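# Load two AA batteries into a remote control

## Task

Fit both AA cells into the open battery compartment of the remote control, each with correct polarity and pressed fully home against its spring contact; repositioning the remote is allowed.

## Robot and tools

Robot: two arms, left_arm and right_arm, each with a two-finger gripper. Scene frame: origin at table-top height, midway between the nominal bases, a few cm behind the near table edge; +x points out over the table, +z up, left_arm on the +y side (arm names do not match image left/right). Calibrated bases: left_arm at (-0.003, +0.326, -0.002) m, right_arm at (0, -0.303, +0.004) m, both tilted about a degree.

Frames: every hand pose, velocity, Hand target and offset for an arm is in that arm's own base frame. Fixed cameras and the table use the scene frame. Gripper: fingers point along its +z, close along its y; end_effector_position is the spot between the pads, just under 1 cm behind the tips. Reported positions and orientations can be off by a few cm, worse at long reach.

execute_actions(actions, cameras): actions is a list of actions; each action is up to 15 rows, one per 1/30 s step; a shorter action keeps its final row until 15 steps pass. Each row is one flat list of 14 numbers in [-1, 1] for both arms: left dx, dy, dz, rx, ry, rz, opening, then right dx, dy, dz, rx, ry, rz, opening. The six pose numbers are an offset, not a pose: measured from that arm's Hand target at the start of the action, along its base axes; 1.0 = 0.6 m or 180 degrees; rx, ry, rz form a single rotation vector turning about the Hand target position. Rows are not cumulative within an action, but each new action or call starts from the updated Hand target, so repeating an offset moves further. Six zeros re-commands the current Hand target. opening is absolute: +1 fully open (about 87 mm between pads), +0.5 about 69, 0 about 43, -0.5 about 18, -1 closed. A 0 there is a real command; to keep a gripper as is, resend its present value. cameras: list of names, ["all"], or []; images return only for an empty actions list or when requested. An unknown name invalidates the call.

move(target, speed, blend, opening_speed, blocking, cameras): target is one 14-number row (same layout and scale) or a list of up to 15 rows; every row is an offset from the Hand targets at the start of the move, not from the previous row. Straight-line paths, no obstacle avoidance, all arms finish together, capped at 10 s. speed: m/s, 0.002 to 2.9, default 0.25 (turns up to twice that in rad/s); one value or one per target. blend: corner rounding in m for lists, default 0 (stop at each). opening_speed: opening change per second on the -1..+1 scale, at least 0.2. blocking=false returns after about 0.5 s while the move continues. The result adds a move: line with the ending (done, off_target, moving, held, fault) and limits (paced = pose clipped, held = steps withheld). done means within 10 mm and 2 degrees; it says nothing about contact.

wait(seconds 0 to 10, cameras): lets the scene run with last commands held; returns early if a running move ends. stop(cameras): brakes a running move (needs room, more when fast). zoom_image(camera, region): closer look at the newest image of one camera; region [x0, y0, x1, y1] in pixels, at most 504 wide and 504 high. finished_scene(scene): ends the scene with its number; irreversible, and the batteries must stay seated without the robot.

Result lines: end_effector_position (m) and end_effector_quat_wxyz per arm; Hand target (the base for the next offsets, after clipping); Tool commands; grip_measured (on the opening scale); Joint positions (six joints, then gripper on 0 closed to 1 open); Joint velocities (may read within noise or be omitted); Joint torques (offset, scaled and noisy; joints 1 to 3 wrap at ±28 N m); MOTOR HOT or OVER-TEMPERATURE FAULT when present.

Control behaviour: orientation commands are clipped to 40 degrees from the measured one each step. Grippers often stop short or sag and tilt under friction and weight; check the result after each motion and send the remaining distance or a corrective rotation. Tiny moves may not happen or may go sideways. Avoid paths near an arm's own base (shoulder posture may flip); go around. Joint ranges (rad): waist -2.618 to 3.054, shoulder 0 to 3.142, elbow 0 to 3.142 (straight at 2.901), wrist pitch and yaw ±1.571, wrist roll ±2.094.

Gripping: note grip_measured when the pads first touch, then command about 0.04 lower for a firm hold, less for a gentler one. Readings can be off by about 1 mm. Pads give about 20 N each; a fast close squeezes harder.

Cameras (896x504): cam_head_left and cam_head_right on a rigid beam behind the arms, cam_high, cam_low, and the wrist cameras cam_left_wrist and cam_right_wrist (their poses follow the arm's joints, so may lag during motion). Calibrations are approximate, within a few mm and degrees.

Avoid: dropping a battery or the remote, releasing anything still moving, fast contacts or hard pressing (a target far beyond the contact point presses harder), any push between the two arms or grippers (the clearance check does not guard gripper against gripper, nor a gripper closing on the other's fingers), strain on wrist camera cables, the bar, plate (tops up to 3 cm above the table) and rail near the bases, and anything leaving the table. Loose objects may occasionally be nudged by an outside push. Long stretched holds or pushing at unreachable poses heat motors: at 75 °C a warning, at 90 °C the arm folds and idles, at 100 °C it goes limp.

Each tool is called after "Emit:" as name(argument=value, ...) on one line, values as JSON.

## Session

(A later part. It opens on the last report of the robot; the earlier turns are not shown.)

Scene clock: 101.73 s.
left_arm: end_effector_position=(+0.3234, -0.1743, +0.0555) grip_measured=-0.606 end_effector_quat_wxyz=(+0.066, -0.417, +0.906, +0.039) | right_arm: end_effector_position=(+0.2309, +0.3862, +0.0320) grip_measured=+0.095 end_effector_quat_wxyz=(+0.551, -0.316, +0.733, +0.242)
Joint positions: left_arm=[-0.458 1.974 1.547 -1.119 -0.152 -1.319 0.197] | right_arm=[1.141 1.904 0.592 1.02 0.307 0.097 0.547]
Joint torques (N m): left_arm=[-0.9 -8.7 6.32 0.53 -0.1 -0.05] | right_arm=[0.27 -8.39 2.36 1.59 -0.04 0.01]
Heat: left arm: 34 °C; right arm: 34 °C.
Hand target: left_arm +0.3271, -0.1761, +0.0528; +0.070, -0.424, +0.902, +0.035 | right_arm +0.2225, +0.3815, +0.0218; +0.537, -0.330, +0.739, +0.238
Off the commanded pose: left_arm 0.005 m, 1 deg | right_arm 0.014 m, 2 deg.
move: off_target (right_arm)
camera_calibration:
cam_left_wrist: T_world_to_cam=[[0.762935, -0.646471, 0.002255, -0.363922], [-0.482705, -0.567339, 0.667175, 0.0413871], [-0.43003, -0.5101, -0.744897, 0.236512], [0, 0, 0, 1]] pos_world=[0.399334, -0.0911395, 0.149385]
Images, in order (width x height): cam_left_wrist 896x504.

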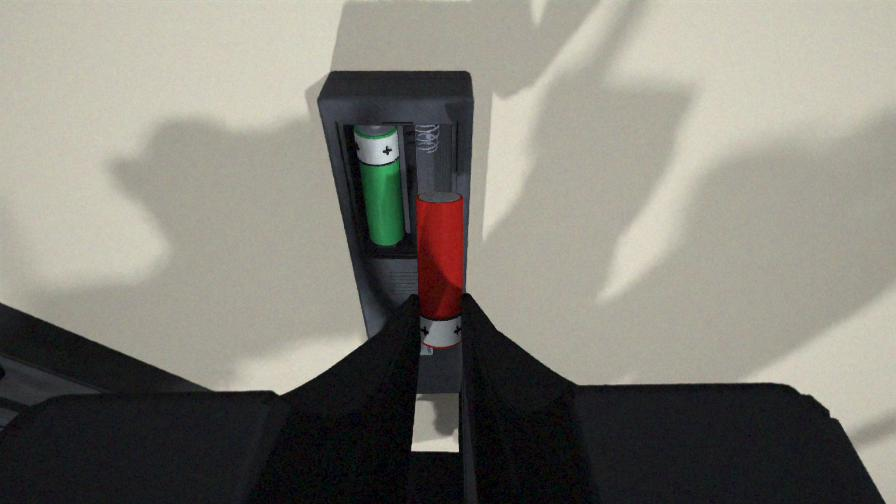

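Emit:
move(target=[-0.004,0.007,-0.044,0,0,0.0055,-0.64,0,0,0,0,0,0,0.0], cameras=["cam_left_wrist"], speed=0.08)

Emit:
zoom_image(camera="cam_left_wrist", region=[320, 120, 530, 330])

Scene clock: 103.13 s.
left_arm: end_effector_position=(+0.3203, -0.1729, +0.0312) grip_measured=-0.606 end_effector_quat_wxyz=(+0.067, -0.421, +0.904, +0.037) | right_arm: end_effector_position=(+0.2309, +0.3862, +0.0320) grip_measured=+0.095 end_effector_quat_wxyz=(+0.551, -0.316, +0.733, +0.242)
Joint positions: left_arm=[-0.458 1.979 1.455 -1.02 -0.152 -1.329 0.197] | right_arm=[1.141 1.904 0.592 1.02 0.307 0.097 0.547]
Joint torques (N m): left_arm=[-0.18 -8.23 5.98 0.55 -0.11 -0.03] | right_arm=[0.29 -8.4 2.4 1.59 -0.04 0.02]
Heat: left arm: 34 °C; right arm: 34 °C.
Hand target: left_arm +0.3247, -0.1718, +0.0263; +0.070, -0.432, +0.899, +0.035 | right_arm +0.2225, +0.3815, +0.0218; +0.537, -0.330, +0.739, +0.238
Off the commanded pose: left_arm 0.007 m, 1 deg | right_arm 0.014 m, 2 deg.
move: off_target (right_arm)
camera_calibration:
cam_left_wrist: T_world_to_cam=[[0.769046, -0.639162, 0.00632947, -0.36135], [-0.479696, -0.570574, 0.666586, 0.055292], [-0.422445, -0.515672, -0.745401, 0.214458], [0, 0, 0, 1]] pos_world=[0.395015, -0.0888233, 0.125288]
Images, in order (width x height): cam_left_wrist 896x504.

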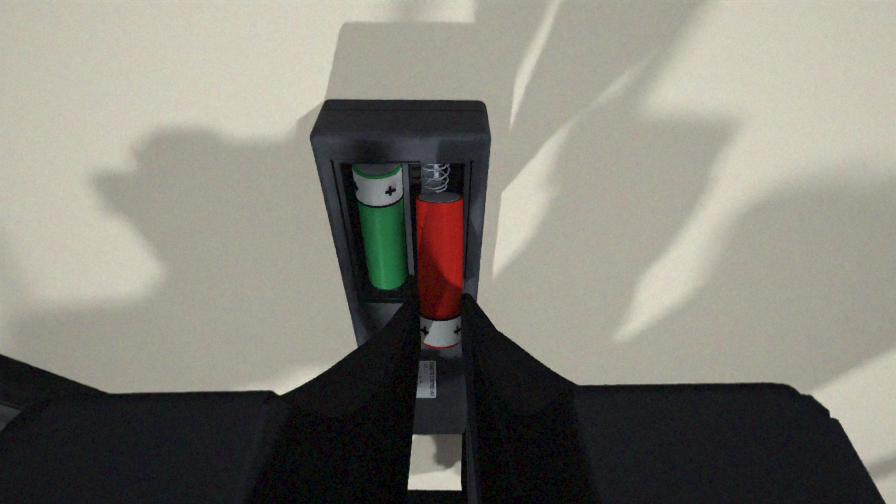

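Scaled by 2.400 from the camera's 896x504 image, which has a finer 1280x720 frame.

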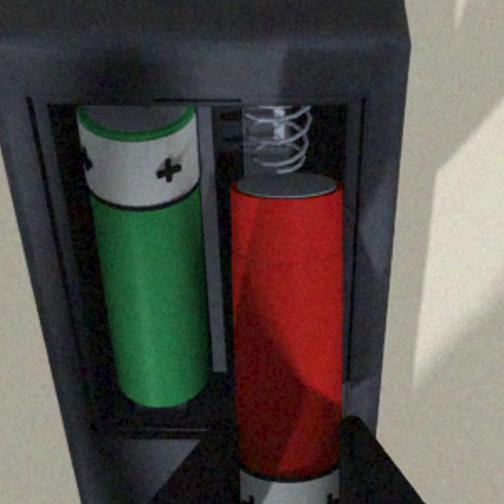

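Emit:
move(target=[0.003,0.006,-0.010,0,0,0,-0.64,0,0,0,0,0,0,0.0], cameras=["cam_left_wrist"], speed=0.05)

Emit:
zoom_image(camera="cam_left_wrist", region=[320, 120, 530, 330])

Scene clock: 104.33 s.
left_arm: end_effector_position=(+0.3215, -0.1707, +0.0279) grip_measured=-0.606 end_effector_quat_wxyz=(+0.067, -0.426, +0.902, +0.035) | right_arm: end_effector_position=(+0.2309, +0.3862, +0.0320) grip_measured=+0.095 end_effector_quat_wxyz=(+0.551, -0.316, +0.733, +0.242)
Joint positions: left_arm=[-0.449 1.979 1.441 -1.002 -0.148 -1.329 0.197] | right_arm=[1.141 1.904 0.592 1.02 0.307 0.097 0.547]
Joint torques (N m): left_arm=[-0.01 -7.73 5.78 0.62 -0.15 0.08] | right_arm=[0.28 -8.46 2.4 1.6 -0.04 0.02]
Heat: left arm: 34 °C; right arm: 34 °C.
Hand target: left_arm +0.3265, -0.1682, +0.0202; +0.070, -0.432, +0.898, +0.035 | right_arm +0.2225, +0.3815, +0.0218; +0.537, -0.330, +0.739, +0.238
Off the commanded pose: left_arm 0.009 m, 1 deg | right_arm 0.014 m, 2 deg.
move: off_target (right_arm)
camera_calibration:
cam_left_wrist: T_world_to_cam=[[0.774749, -0.632174, 0.0109336, -0.361578], [-0.475709, -0.571431, 0.668706, 0.0578759], [-0.416491, -0.523281, -0.743446, 0.210415], [0, 0, 0, 1]] pos_world=[0.3953, -0.0854023, 0.121683]
Images, in order (width x height): cam_left_wrist 896x504.

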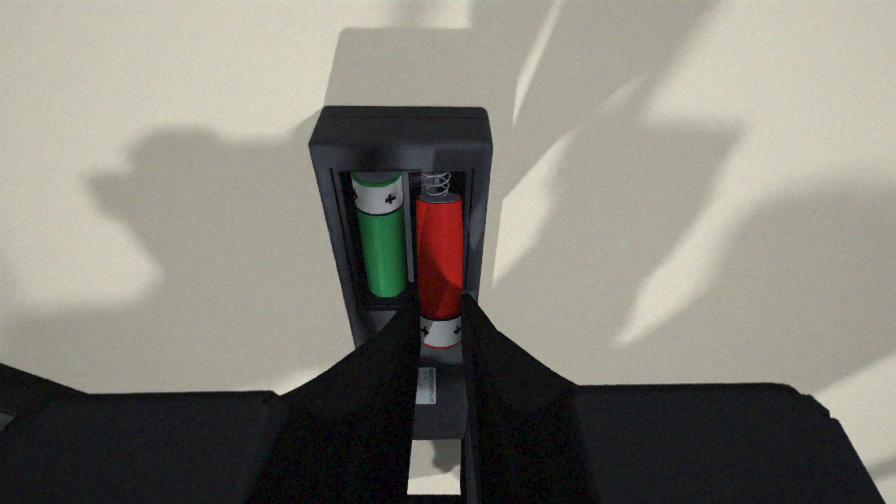

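Scaled by 2.400 from the camera's 896x504 image, which has a finer 1280x720 frame.

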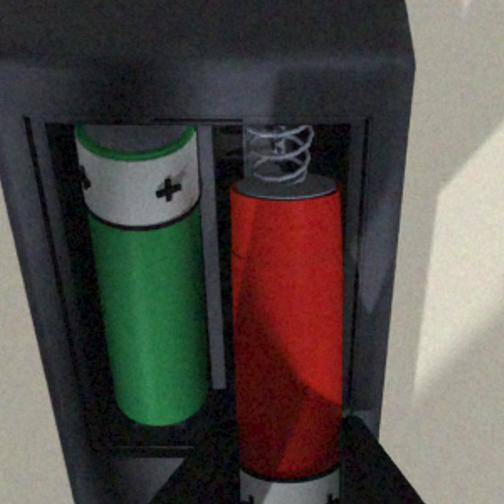

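Emit:
move(target=[0.013,0.015,-0.002,0,0,0,-0.64,0,0,0,0,0,0,0.0], cameras=["cam_left_wrist","cam_right_wrist"], speed=0.05)

Emit:
zoom_image(camera="cam_left_wrist", region=[320, 120, 530, 330])

Scene clock: 105.50 s.
left_arm: end_effector_position=(+0.3222, -0.1688, +0.0259) grip_measured=-0.606 end_effector_quat_wxyz=(+0.053, -0.430, +0.901, +0.027) | right_arm: end_effector_position=(+0.2309, +0.3862, +0.0320) grip_measured=+0.095 end_effector_quat_wxyz=(+0.551, -0.316, +0.733, +0.242)
Joint positions: left_arm=[-0.428 1.987 1.441 -0.999 -0.116 -1.317 0.197] | right_arm=[1.141 1.904 0.592 1.02 0.307 0.097 0.547]
Joint torques (N m): left_arm=[0.84 -7.43 6.93 0.63 -0.44 0.25] | right_arm=[0.31 -8.39 2.4 1.59 -0.04 0.01]
Heat: left arm: 34 °C; right arm: 34 °C.
Hand target: left_arm +0.3343, -0.1592, +0.0191; +0.070, -0.432, +0.898, +0.035 | right_arm +0.2225, +0.3815, +0.0218; +0.537, -0.330, +0.739, +0.238
Off the commanded pose: left_arm 0.017 m, 2 deg | right_arm 0.014 m, 2 deg.
move: off_target (left_arm, right_arm)
camera_calibration:
cam_left_wrist: T_world_to_cam=[[0.779995, -0.62566, 0.0125305, -0.361603], [-0.458286, -0.55747, 0.692243, 0.056777], [-0.426123, -0.545689, -0.721555, 0.208988], [0, 0, 0, 1]] pos_world=[0.397123, -0.0805462, 0.116024]
cam_right_wrist: T_world_to_cam=[[0.729588, -0.683887, -0.000575981, 0.0938973], [-0.637442, -0.679735, -0.362806, 0.434454], [0.247727, 0.265066, -0.931864, 0.0130026], [0, 0, 0, 1]] pos_world=[0.205212, 0.356082, 0.169793]
Images, in order (width x height): cam_left_wrist 896x504, cam_right_wrist 896x504.

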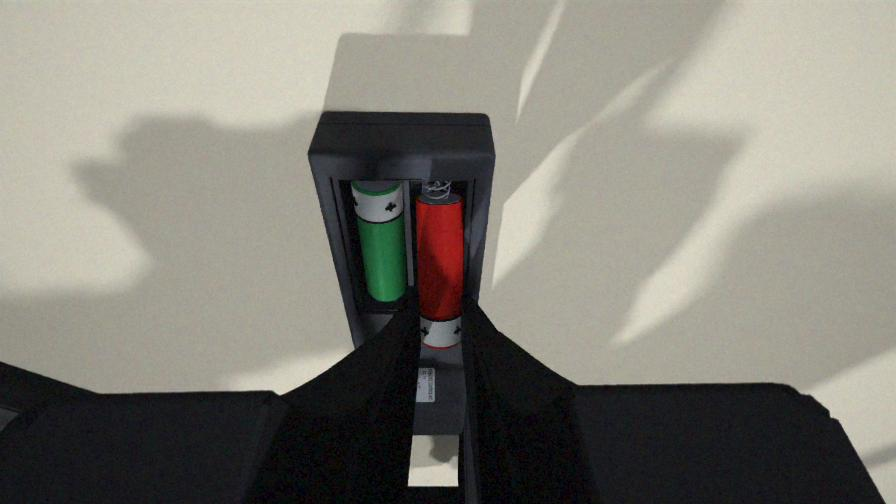

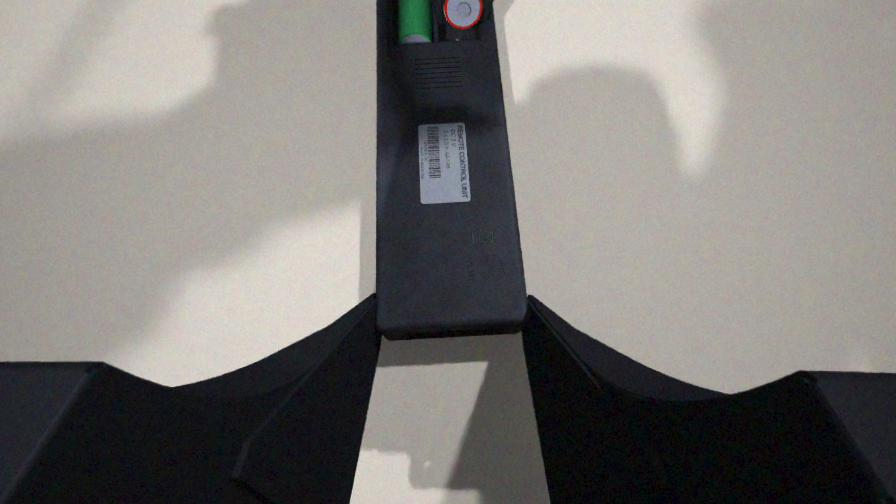

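Scaled by 2.400 from the camera's 896x504 image, which has a finer 1280x720 frame.

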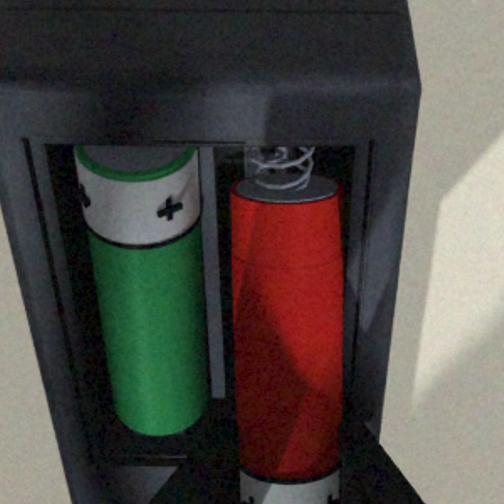

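Emit:
move(target=[0.018,0.021,0.003,0,0,0,-0.64,0,0,0,0,0,0,0.0], cameras=["cam_left_wrist","cam_right_wrist"], speed=0.05)

Emit:
zoom_image(camera="cam_left_wrist", region=[320, 120, 530, 330])

Emit:
zoom_image(camera="cam_right_wrist", region=[350, 0, 550, 100])

Scene clock: 106.67 s.
left_arm: end_effector_position=(+0.3240, -0.1654, +0.0269) grip_measured=-0.606 end_effector_quat_wxyz=(+0.034, -0.425, +0.904, +0.016) | right_arm: end_effector_position=(+0.2309, +0.3863, +0.0321) grip_measured=+0.095 end_effector_quat_wxyz=(+0.551, -0.316, +0.733, +0.243)
Joint positions: left_arm=[-0.398 1.995 1.453 -1.007 -0.073 -1.276 0.197] | right_arm=[1.141 1.904 0.592 1.02 0.307 0.097 0.547]
Joint torques (N m): left_arm=[1.89 -7.12 8.34 0.6 -0.8 0.28] | right_arm=[0.28 -8.39 2.36 1.59 -0.05 0.01]
Heat: left arm: 34 °C; right arm: 34 °C.
Hand target: left_arm +0.3451, -0.1466, +0.0208; +0.070, -0.432, +0.898, +0.035 | right_arm +0.2225, +0.3816, +0.0218; +0.537, -0.330, +0.739, +0.239
Off the commanded pose: left_arm 0.029 m, 5 deg | right_arm 0.014 m, 2 deg.
move: off_target (left_arm, right_arm)
camera_calibration:
cam_left_wrist: T_world_to_cam=[[0.773117, -0.634065, 0.0158424, -0.360172], [-0.447405, -0.527477, 0.722217, 0.0593133], [-0.449576, -0.565446, -0.691485, 0.21573], [0, 0, 0, 1]] pos_world=[0.40198, -0.0751027, 0.112043]
cam_right_wrist: T_world_to_cam=[[0.729629, -0.683843, -0.000693334, 0.0938936], [-0.637357, -0.679663, -0.363089, 0.434496], [0.247824, 0.265362, -0.931754, 0.0129515], [0, 0, 0, 1]] pos_world=[0.205212, 0.356083, 0.169893]
Images, in order (width x height): cam_left_wrist 896x504, cam_right_wrist 896x504.

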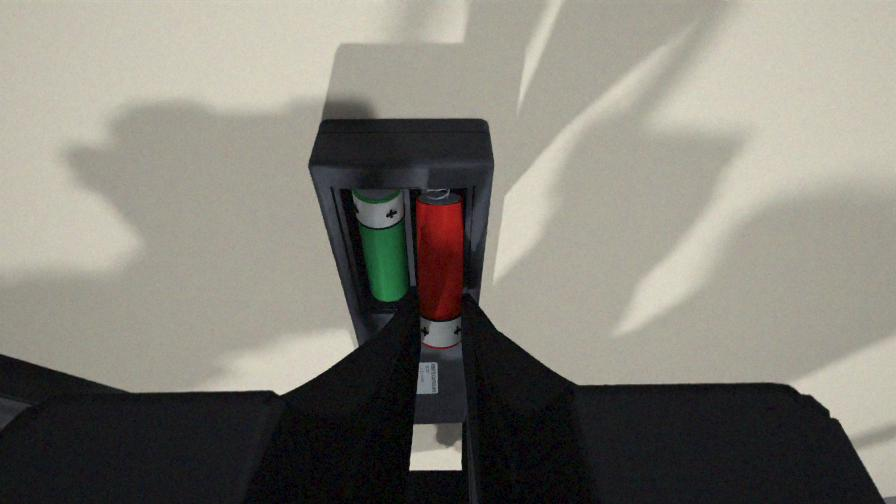

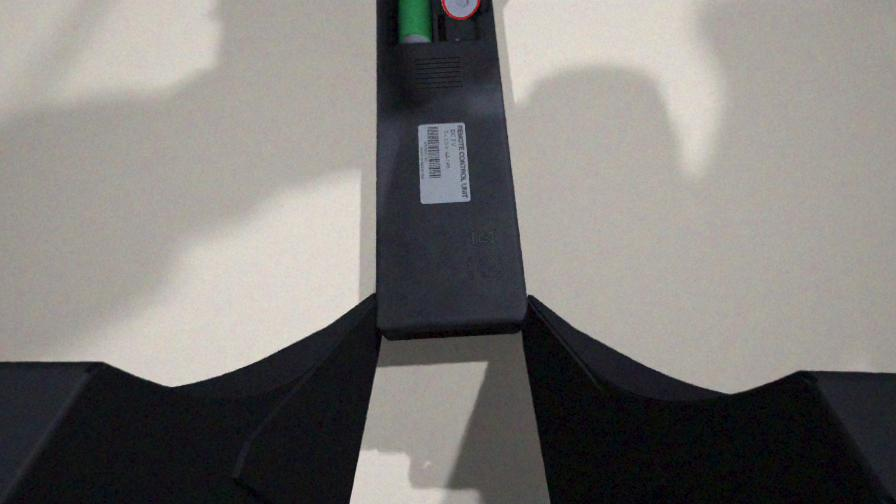

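Scaled by 2.400 from the camera's 896x504 image, which has a finer 1280x720 frame.

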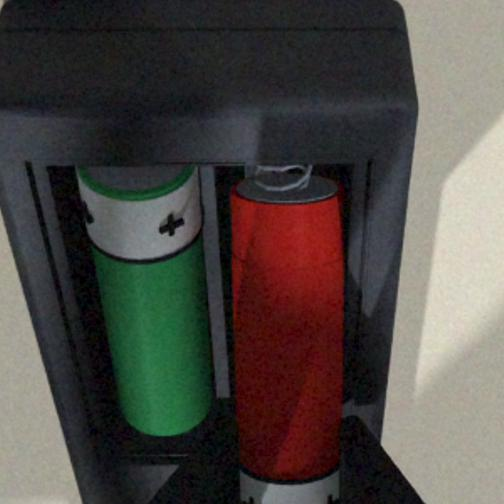

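Scaled by 2.520 from the camera's 896x504 image, which has a finer 1280x720 frame.

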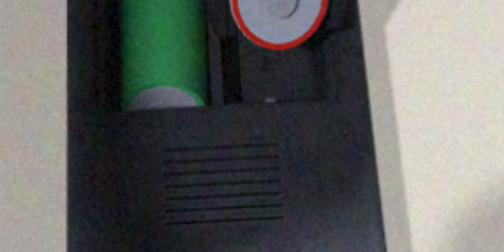

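Emit:
move(target=[0.010,0.012,-0.004,0.0413,-0.0372,0,-0.64,0,0,0,0,0,0,0.0], cameras=["cam_left_wrist","cam_right_wrist"], speed=0.05)

Emit:
zoom_image(camera="cam_left_wrist", region=[320, 120, 530, 330])

Emit:
zoom_image(camera="cam_right_wrist", region=[350, 0, 550, 100])

Scene clock: 109.37 s.
left_arm: end_effector_position=(+0.3247, -0.1639, +0.0225) grip_measured=-0.606 end_effector_quat_wxyz=(+0.076, -0.412, +0.907, +0.046) | right_arm: end_effector_position=(+0.2309, +0.3863, +0.0321) grip_measured=+0.095 end_effector_quat_wxyz=(+0.551, -0.316, +0.733, +0.243)
Joint positions: left_arm=[-0.443 1.992 1.437 -0.988 -0.176 -1.293 0.197] | right_arm=[1.141 1.904 0.592 1.02 0.307 0.097 0.547]
Joint torques (N m): left_arm=[1.01 -9.68 4.77 1.01 -1.47 -0.04] | right_arm=[0.29 -8.4 2.43 1.59 -0.04 0.02]
Heat: left arm: 34 °C; right arm: 34 °C.
Hand target: left_arm +0.3511, -0.1394, +0.0185; +0.150, -0.428, +0.889, +0.068 | right_arm +0.2225, +0.3815, +0.0218; +0.537, -0.330, +0.739, +0.238
Off the commanded pose: left_arm 0.036 m, 9 deg | right_arm 0.014 m, 2 deg.
move: off_target (left_arm, right_arm)
camera_calibration:
cam_left_wrist: T_world_to_cam=[[0.756197, -0.654335, -0.00344292, -0.357013], [-0.496229, -0.576892, 0.648809, 0.0730723], [-0.426524, -0.488919, -0.760944, 0.220604], [0, 0, 0, 1]] pos_world=[0.400326, -0.0835934, 0.119228]
cam_right_wrist: T_world_to_cam=[[0.729629, -0.683843, -0.000693334, 0.0938936], [-0.637357, -0.679663, -0.363089, 0.434496], [0.247824, 0.265362, -0.931754, 0.0129515], [0, 0, 0, 1]] pos_world=[0.205212, 0.356083, 0.169893]
Images, in order (width x height): cam_left_wrist 896x504, cam_right_wrist 896x504.

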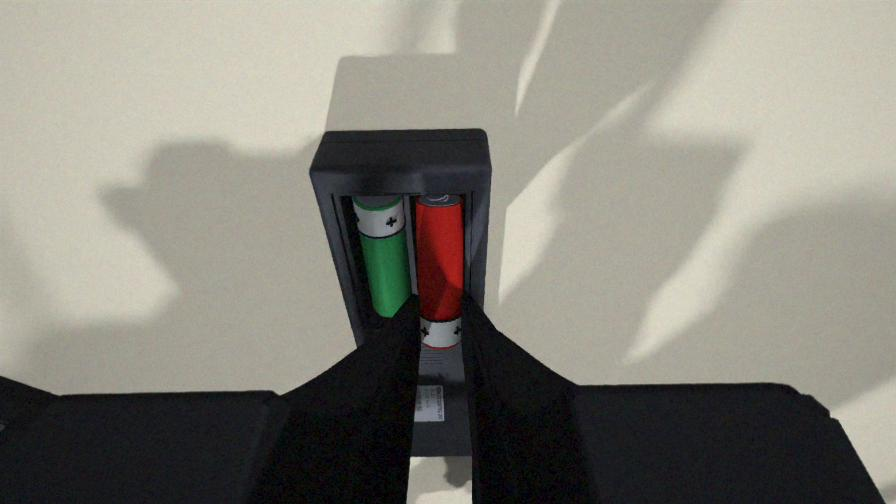

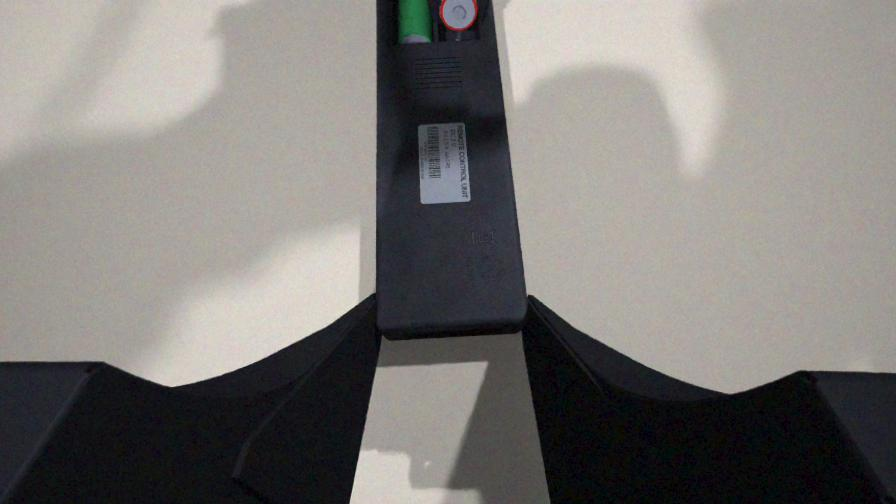

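Scaled by 2.400 from the camera's 896x504 image, which has a finer 1280x720 frame.

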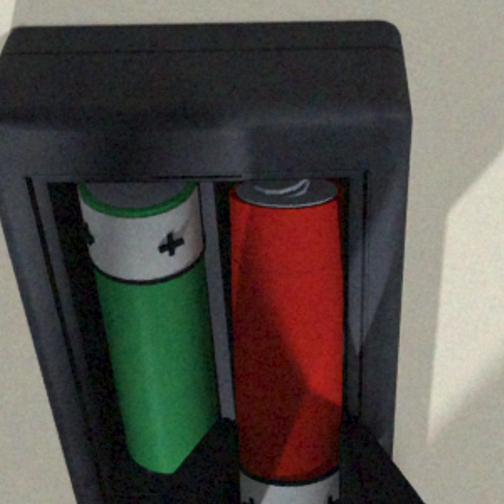

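Scaled by 2.520 from the camera's 896x504 image, which has a finer 1280x720 frame.

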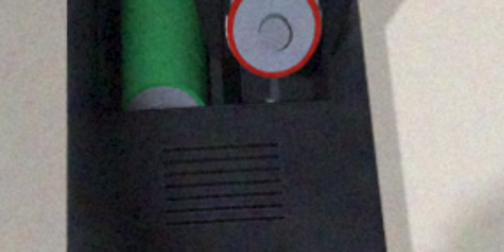

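Emit:
move(target=[0.010,0.012,-0.004,0.03,-0.027,0,-0.64,0,0,0,0,0,0,0.0], cameras=["cam_left_wrist","cam_right_wrist"], speed=0.05)

Emit:
zoom_image(camera="cam_left_wrist", region=[320, 120, 530, 330])

Emit:
zoom_image(camera="cam_right_wrist", region=[350, 0, 550, 100])

Scene clock: 111.37 s.
left_arm: end_effector_position=(+0.3249, -0.1638, +0.0230) grip_measured=-0.606 end_effector_quat_wxyz=(+0.118, -0.407, +0.904, +0.059) | right_arm: end_effector_position=(+0.2309, +0.3863, +0.0321) grip_measured=+0.095 end_effector_quat_wxyz=(+0.551, -0.316, +0.733, +0.243)
Joint positions: left_arm=[-0.483 1.963 1.399 -0.952 -0.259 -1.322 0.197] | right_arm=[1.141 1.904 0.592 1.02 0.307 0.097 0.547]
Joint torques (N m): left_arm=[1.54 -8.51 4.51 1.17 -1.85 -0.04] | right_arm=[0.27 -8.36 2.4 1.59 -0.05 0.01]
Heat: left arm: 34 °C; right arm: 34 °C.
Hand target: left_arm +0.3571, -0.1322, +0.0161; +0.208, -0.423, +0.877, +0.092 | right_arm +0.2225, +0.3815, +0.0218; +0.537, -0.330, +0.739, +0.238
Off the commanded pose: left_arm 0.046 m, 12 deg | right_arm 0.014 m, 2 deg.
move: off_target (left_arm, right_arm)
camera_calibration:
cam_left_wrist: T_world_to_cam=[[0.750369, -0.660977, 0.0074213, -0.356616], [-0.541787, -0.608549, 0.579771, 0.0840609], [-0.3787, -0.439063, -0.814745, 0.214875], [0, 0, 0, 1]] pos_world=[0.39451, -0.0902165, 0.128979]
cam_right_wrist: T_world_to_cam=[[0.729629, -0.683843, -0.000693334, 0.0938936], [-0.637357, -0.679663, -0.363089, 0.434496], [0.247824, 0.265362, -0.931754, 0.0129515], [0, 0, 0, 1]] pos_world=[0.205212, 0.356083, 0.169893]
Images, in order (width x height): cam_left_wrist 896x504, cam_right_wrist 896x504.

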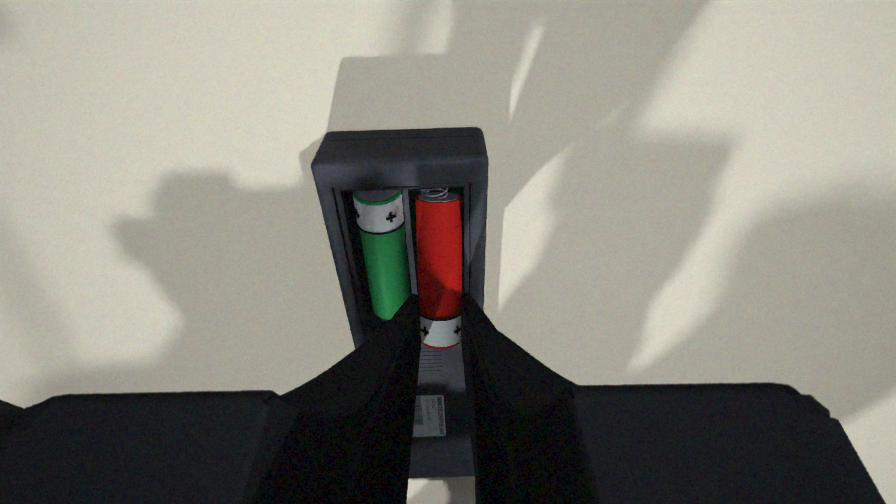

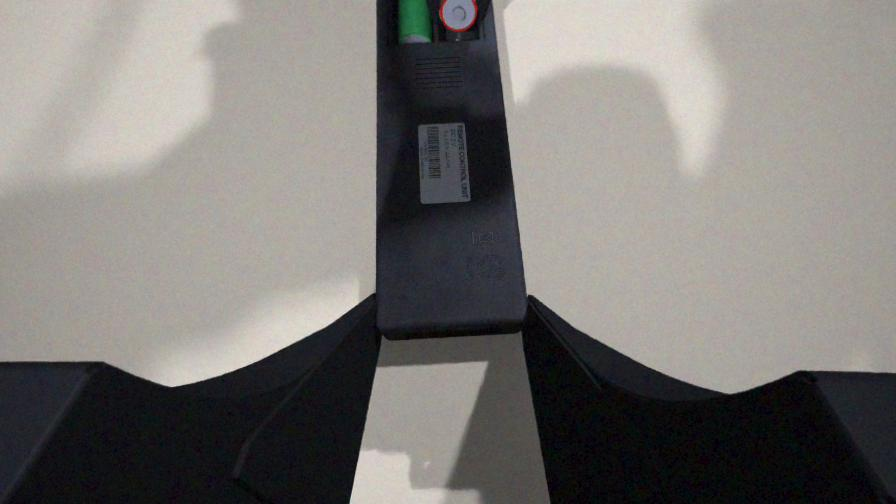

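Scaled by 2.400 from the camera's 896x504 image, which has a finer 1280x720 frame.

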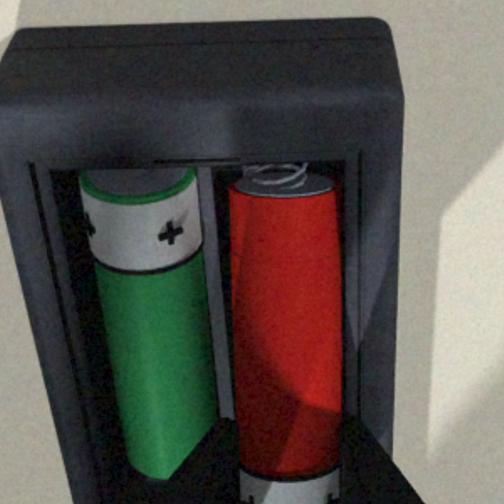

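Scaled by 2.520 from the camera's 896x504 image, which has a finer 1280x720 frame.

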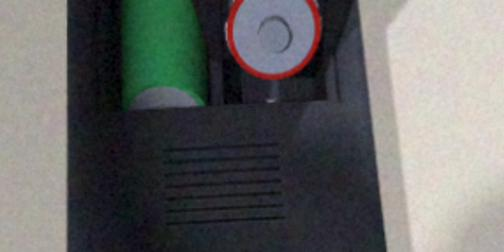

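Emit:
move(target=[0.003,0.003,-0.03,0.01,-0.009,0,-0.64,0,0,0,0,0,0,0.0], cameras=["cam_left_wrist","cam_right_wrist"], speed=0.05)

Emit:
zoom_image(camera="cam_left_wrist", region=[320, 120, 530, 330])

Emit:
zoom_image(camera="cam_right_wrist", region=[350, 0, 550, 100])

Scene clock: 112.73 s.
left_arm: end_effector_position=(+0.3248, -0.1639, +0.0220) grip_measured=-0.606 end_effector_quat_wxyz=(+0.138, -0.404, +0.902, +0.057) | right_arm: end_effector_position=(+0.2309, +0.3863, +0.0321) grip_measured=+0.095 end_effector_quat_wxyz=(+0.551, -0.316, +0.733, +0.243)
Joint positions: left_arm=[-0.499 1.942 1.363 -0.914 -0.29 -1.33 0.197] | right_arm=[1.141 1.904 0.592 1.02 0.307 0.097 0.547]
Joint torques (N m): left_arm=[1.69 -5.3 3.12 1.54 -1.96 -0.06] | right_arm=[0.28 -8.4 2.4 1.59 -0.04 0.01]
Heat: left arm: 34 °C; right arm: 34 °C.
Hand target: left_arm +0.3589, -0.1304, -0.0019; +0.227, -0.421, +0.873, +0.100 | right_arm +0.2225, +0.3815, +0.0218; +0.537, -0.330, +0.739, +0.238
Off the commanded pose: left_arm 0.054 m, 12 deg | right_arm 0.014 m, 2 deg.
move: off_target (left_arm, right_arm)
camera_calibration:
cam_left_wrist: T_world_to_cam=[[0.745874, -0.665615, 0.0250477, -0.356294], [-0.565959, -0.613476, 0.55076, 0.0922178], [-0.351229, -0.424974, -0.834287, 0.207845], [0, 0, 0, 1]] pos_world=[0.390943, -0.0922525, 0.131537]
cam_right_wrist: T_world_to_cam=[[0.729629, -0.683843, -0.000693334, 0.0938936], [-0.637357, -0.679663, -0.363089, 0.434496], [0.247824, 0.265362, -0.931754, 0.0129515], [0, 0, 0, 1]] pos_world=[0.205212, 0.356083, 0.169893]
Images, in order (width x height): cam_left_wrist 896x504, cam_right_wrist 896x504.

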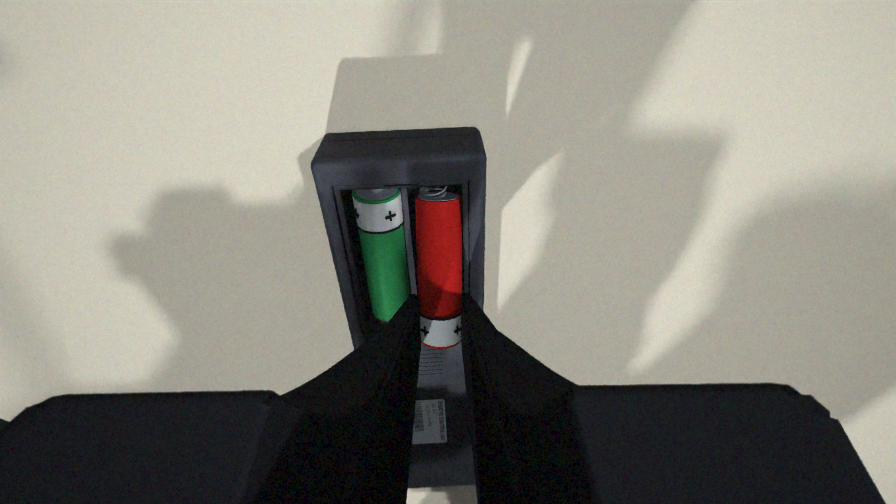

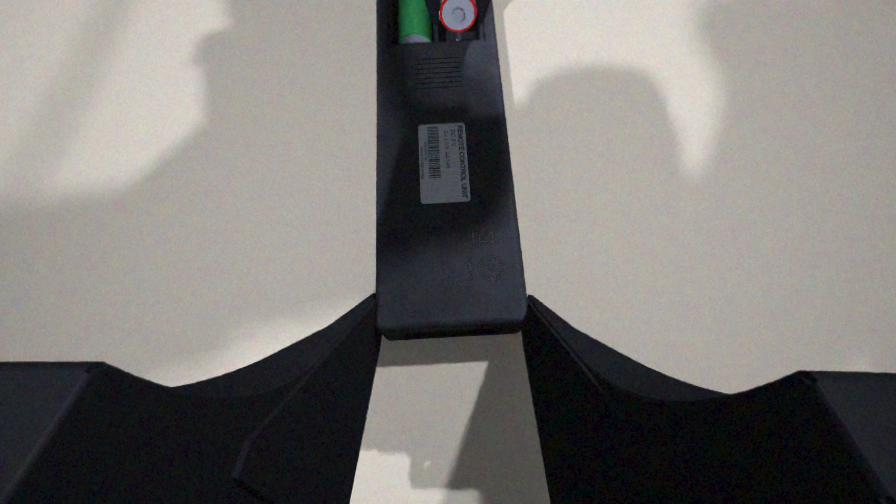

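Scaled by 2.400 from the camera's 896x504 image, which has a finer 1280x720 frame.

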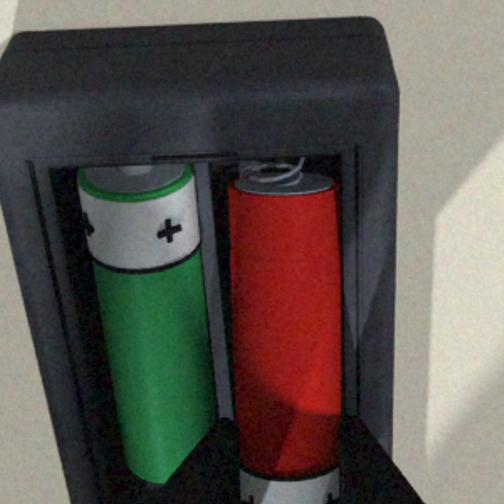

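Scaled by 2.520 from the camera's 896x504 image, which has a finer 1280x720 frame.

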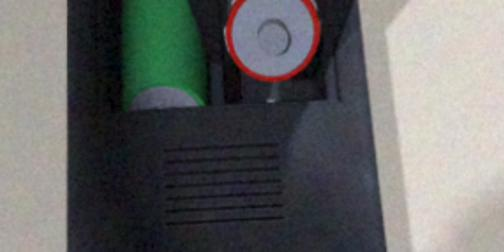

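Emit:
move(target=[-0.032,-0.032,0,0,0,0,-0.64,0,0,0,0,0,0,0.0], cameras=["cam_left_wrist","cam_right_wrist"], speed=0.03)

Emit:
zoom_image(camera="cam_left_wrist", region=[320, 120, 530, 330])

Emit:
zoom_image(camera="cam_right_wrist", region=[350, 0, 550, 100])

Scene clock: 114.87 s.
left_arm: end_effector_position=(+0.3228, -0.1663, +0.0228) grip_measured=-0.606 end_effector_quat_wxyz=(+0.185, -0.406, +0.892, +0.076) | right_arm: end_effector_position=(+0.2309, +0.3863, +0.0321) grip_measured=+0.095 end_effector_quat_wxyz=(+0.551, -0.316, +0.733, +0.243)
Joint positions: left_arm=[-0.557 1.924 1.332 -0.895 -0.394 -1.395 0.197] | right_arm=[1.141 1.904 0.592 1.02 0.307 0.097 0.547]
Joint torques (N m): left_arm=[0.47 -4.68 2.69 1.35 -1.16 -0.16] | right_arm=[0.29 -8.43 2.4 1.58 -0.05 0.01]
Heat: left arm: 33 °C; right arm: 34 °C.
Hand target: left_arm +0.3397, -0.1497, -0.0019; +0.227, -0.421, +0.873, +0.100 | right_arm +0.2225, +0.3815, +0.0218; +0.537, -0.330, +0.739, +0.238
Off the commanded pose: left_arm 0.034 m, 6 deg | right_arm 0.014 m, 2 deg.
move: off_target (left_arm, right_arm)
camera_calibration:
cam_left_wrist: T_world_to_cam=[[0.751351, -0.659104, 0.0324393, -0.357232], [-0.595922, -0.656569, 0.462379, 0.0937745], [-0.283457, -0.36674, -0.886089, 0.195755], [0, 0, 0, 1]] pos_world=[0.379777, -0.102092, 0.141686]
cam_right_wrist: T_world_to_cam=[[0.729629, -0.683843, -0.000693334, 0.0938936], [-0.637357, -0.679663, -0.363089, 0.434496], [0.247824, 0.265362, -0.931754, 0.0129515], [0, 0, 0, 1]] pos_world=[0.205212, 0.356083, 0.169893]
Images, in order (width x height): cam_left_wrist 896x504, cam_right_wrist 896x504.

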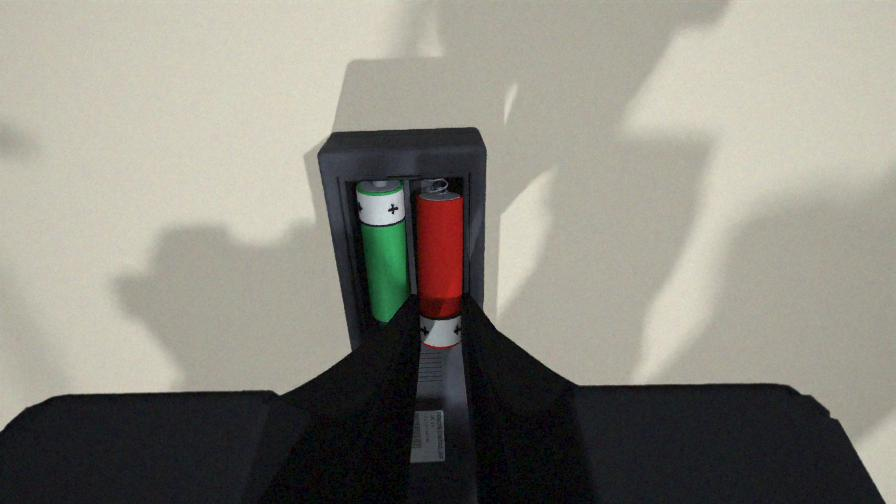

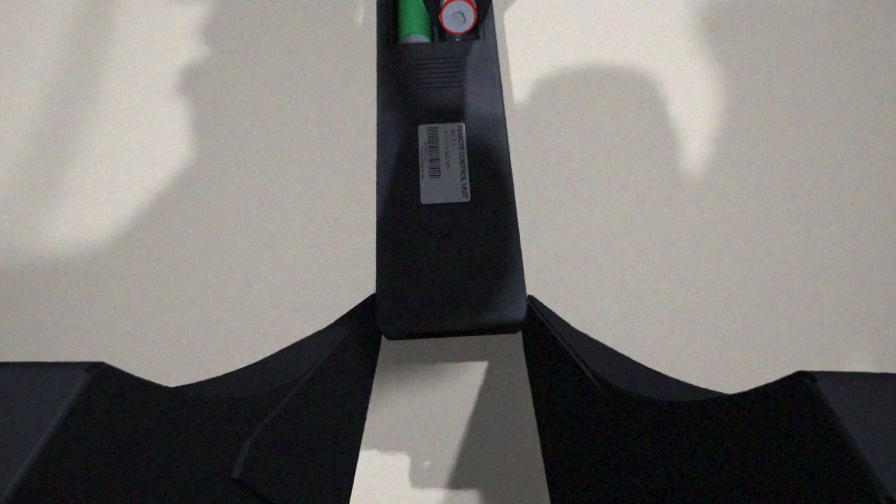

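Scaled by 2.400 from the camera's 896x504 image, which has a finer 1280x720 frame.

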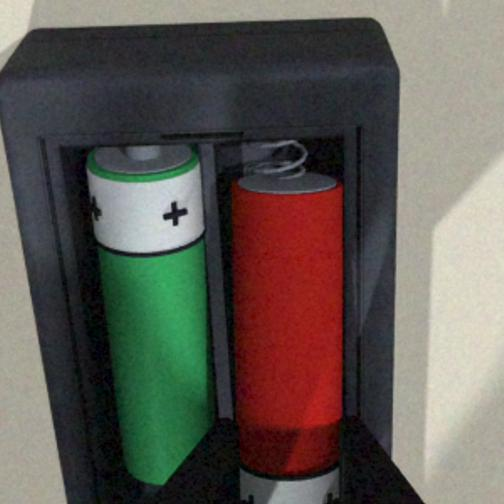

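Scaled by 2.520 from the camera's 896x504 image, which has a finer 1280x720 frame.

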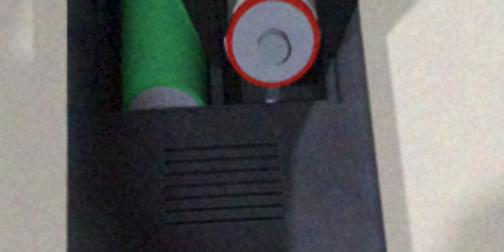

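Emit:
move(target=[[-0.012,-0.012,0.037,0,0,0,-0.64,0,0,0,0,0,0,0.0],[-0.012,-0.012,0.037,0,0,0,-0.5,0,0,0,0,0,0,0.0]], cameras=["cam_left_wrist","cam_right_wrist","cam_low"], speed=0.03, opening_speed=0.3)

Emit:
zoom_image(camera="cam_left_wrist", region=[320, 120, 530, 330])

Emit:
zoom_image(camera="cam_right_wrist", region=[350, 0, 550, 100])

Emit:
zoom_image(camera="cam_low", region=[580, 240, 660, 304])

Scene clock: 117.43 s.
left_arm: end_effector_position=(+0.3204, -0.1657, +0.0240) grip_measured=-0.500 end_effector_quat_wxyz=(+0.198, -0.410, +0.886, +0.087) | right_arm: end_effector_position=(+0.2309, +0.3863, +0.0321) grip_measured=+0.095 end_effector_quat_wxyz=(+0.551, -0.316, +0.733, +0.243)
Joint positions: left_arm=[-0.577 1.923 1.332 -0.913 -0.431 -1.43 0.25] | right_arm=[1.141 1.904 0.592 1.02 0.307 0.097 0.547]
Joint torques (N m): left_arm=[-0.17 -7.17 6.35 0.7 -0.85 -0.09] | right_arm=[0.28 -8.38 2.39 1.59 -0.06 0.02]
Heat: left arm: 33 °C; right arm: 34 °C.
Hand target: left_arm +0.3325, -0.1569, +0.0203; +0.227, -0.421, +0.873, +0.100 | right_arm +0.2225, +0.3815, +0.0218; +0.537, -0.330, +0.739, +0.238
Off the commanded pose: left_arm 0.015 m, 4 deg | right_arm 0.014 m, 2 deg.
move: off_target (left_arm, right_arm); target 2's new opening was sent with left_arm's hand 0.015 m and 4 deg from that target
camera_calibration:
cam_left_wrist: T_world_to_cam=[[0.760704, -0.648624, 0.024819, -0.356126], [-0.593095, -0.679025, 0.432623, 0.0881736], [-0.263757, -0.343818, -0.901233, 0.194217], [0, 0, 0, 1]] pos_world=[0.374428, -0.104345, 0.145728]
cam_right_wrist: T_world_to_cam=[[0.729629, -0.683843, -0.000693334, 0.0938936], [-0.637357, -0.679663, -0.363089, 0.434496], [0.247824, 0.265362, -0.931754, 0.0129515], [0, 0, 0, 1]] pos_world=[0.205212, 0.356083, 0.169893]
Images, in order (width x height): cam_low 896x504, cam_left_wrist 896x504, cam_right_wrist 896x504.

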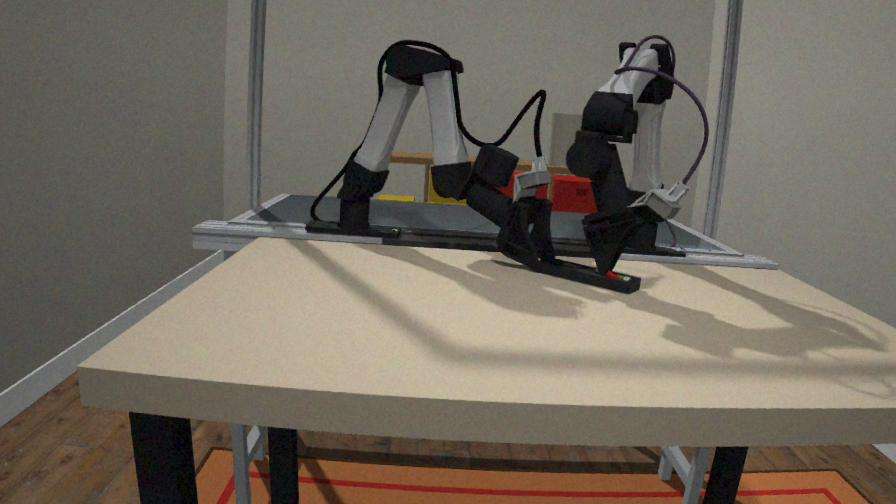

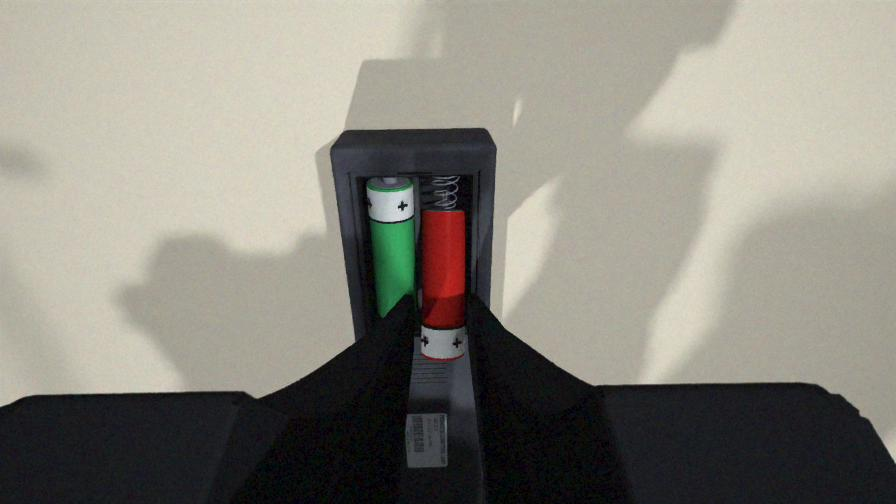

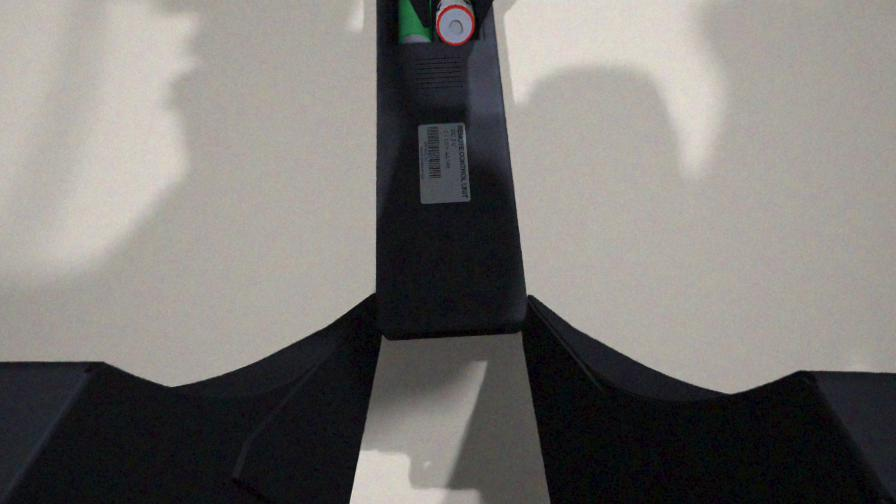

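Scaled by 2.400 from the camera's 896x504 image, which has a finer 1280x720 frame.

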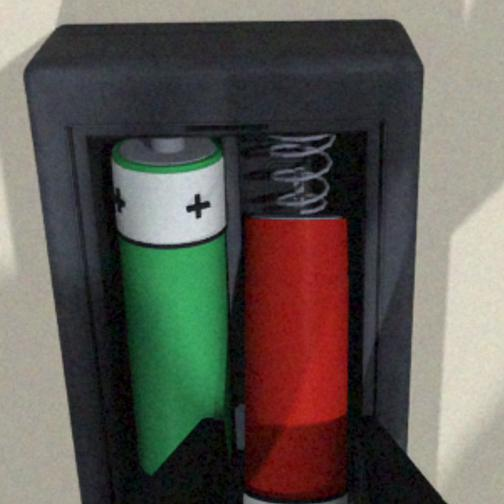

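Scaled by 2.520 from the camera's 896x504 image, which has a finer 1280x720 frame.

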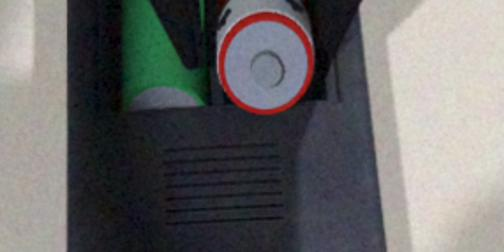

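Scaled by 6.300 from the camera's 896x504 image, which has a finer 1280x720 frame.

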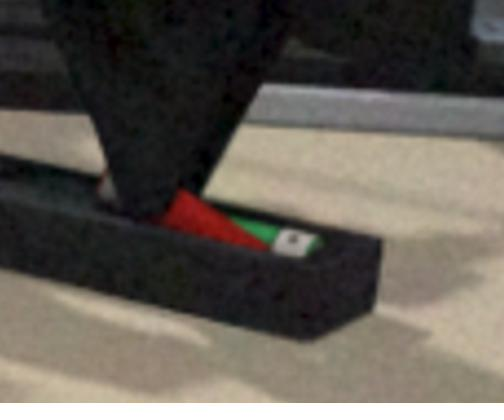

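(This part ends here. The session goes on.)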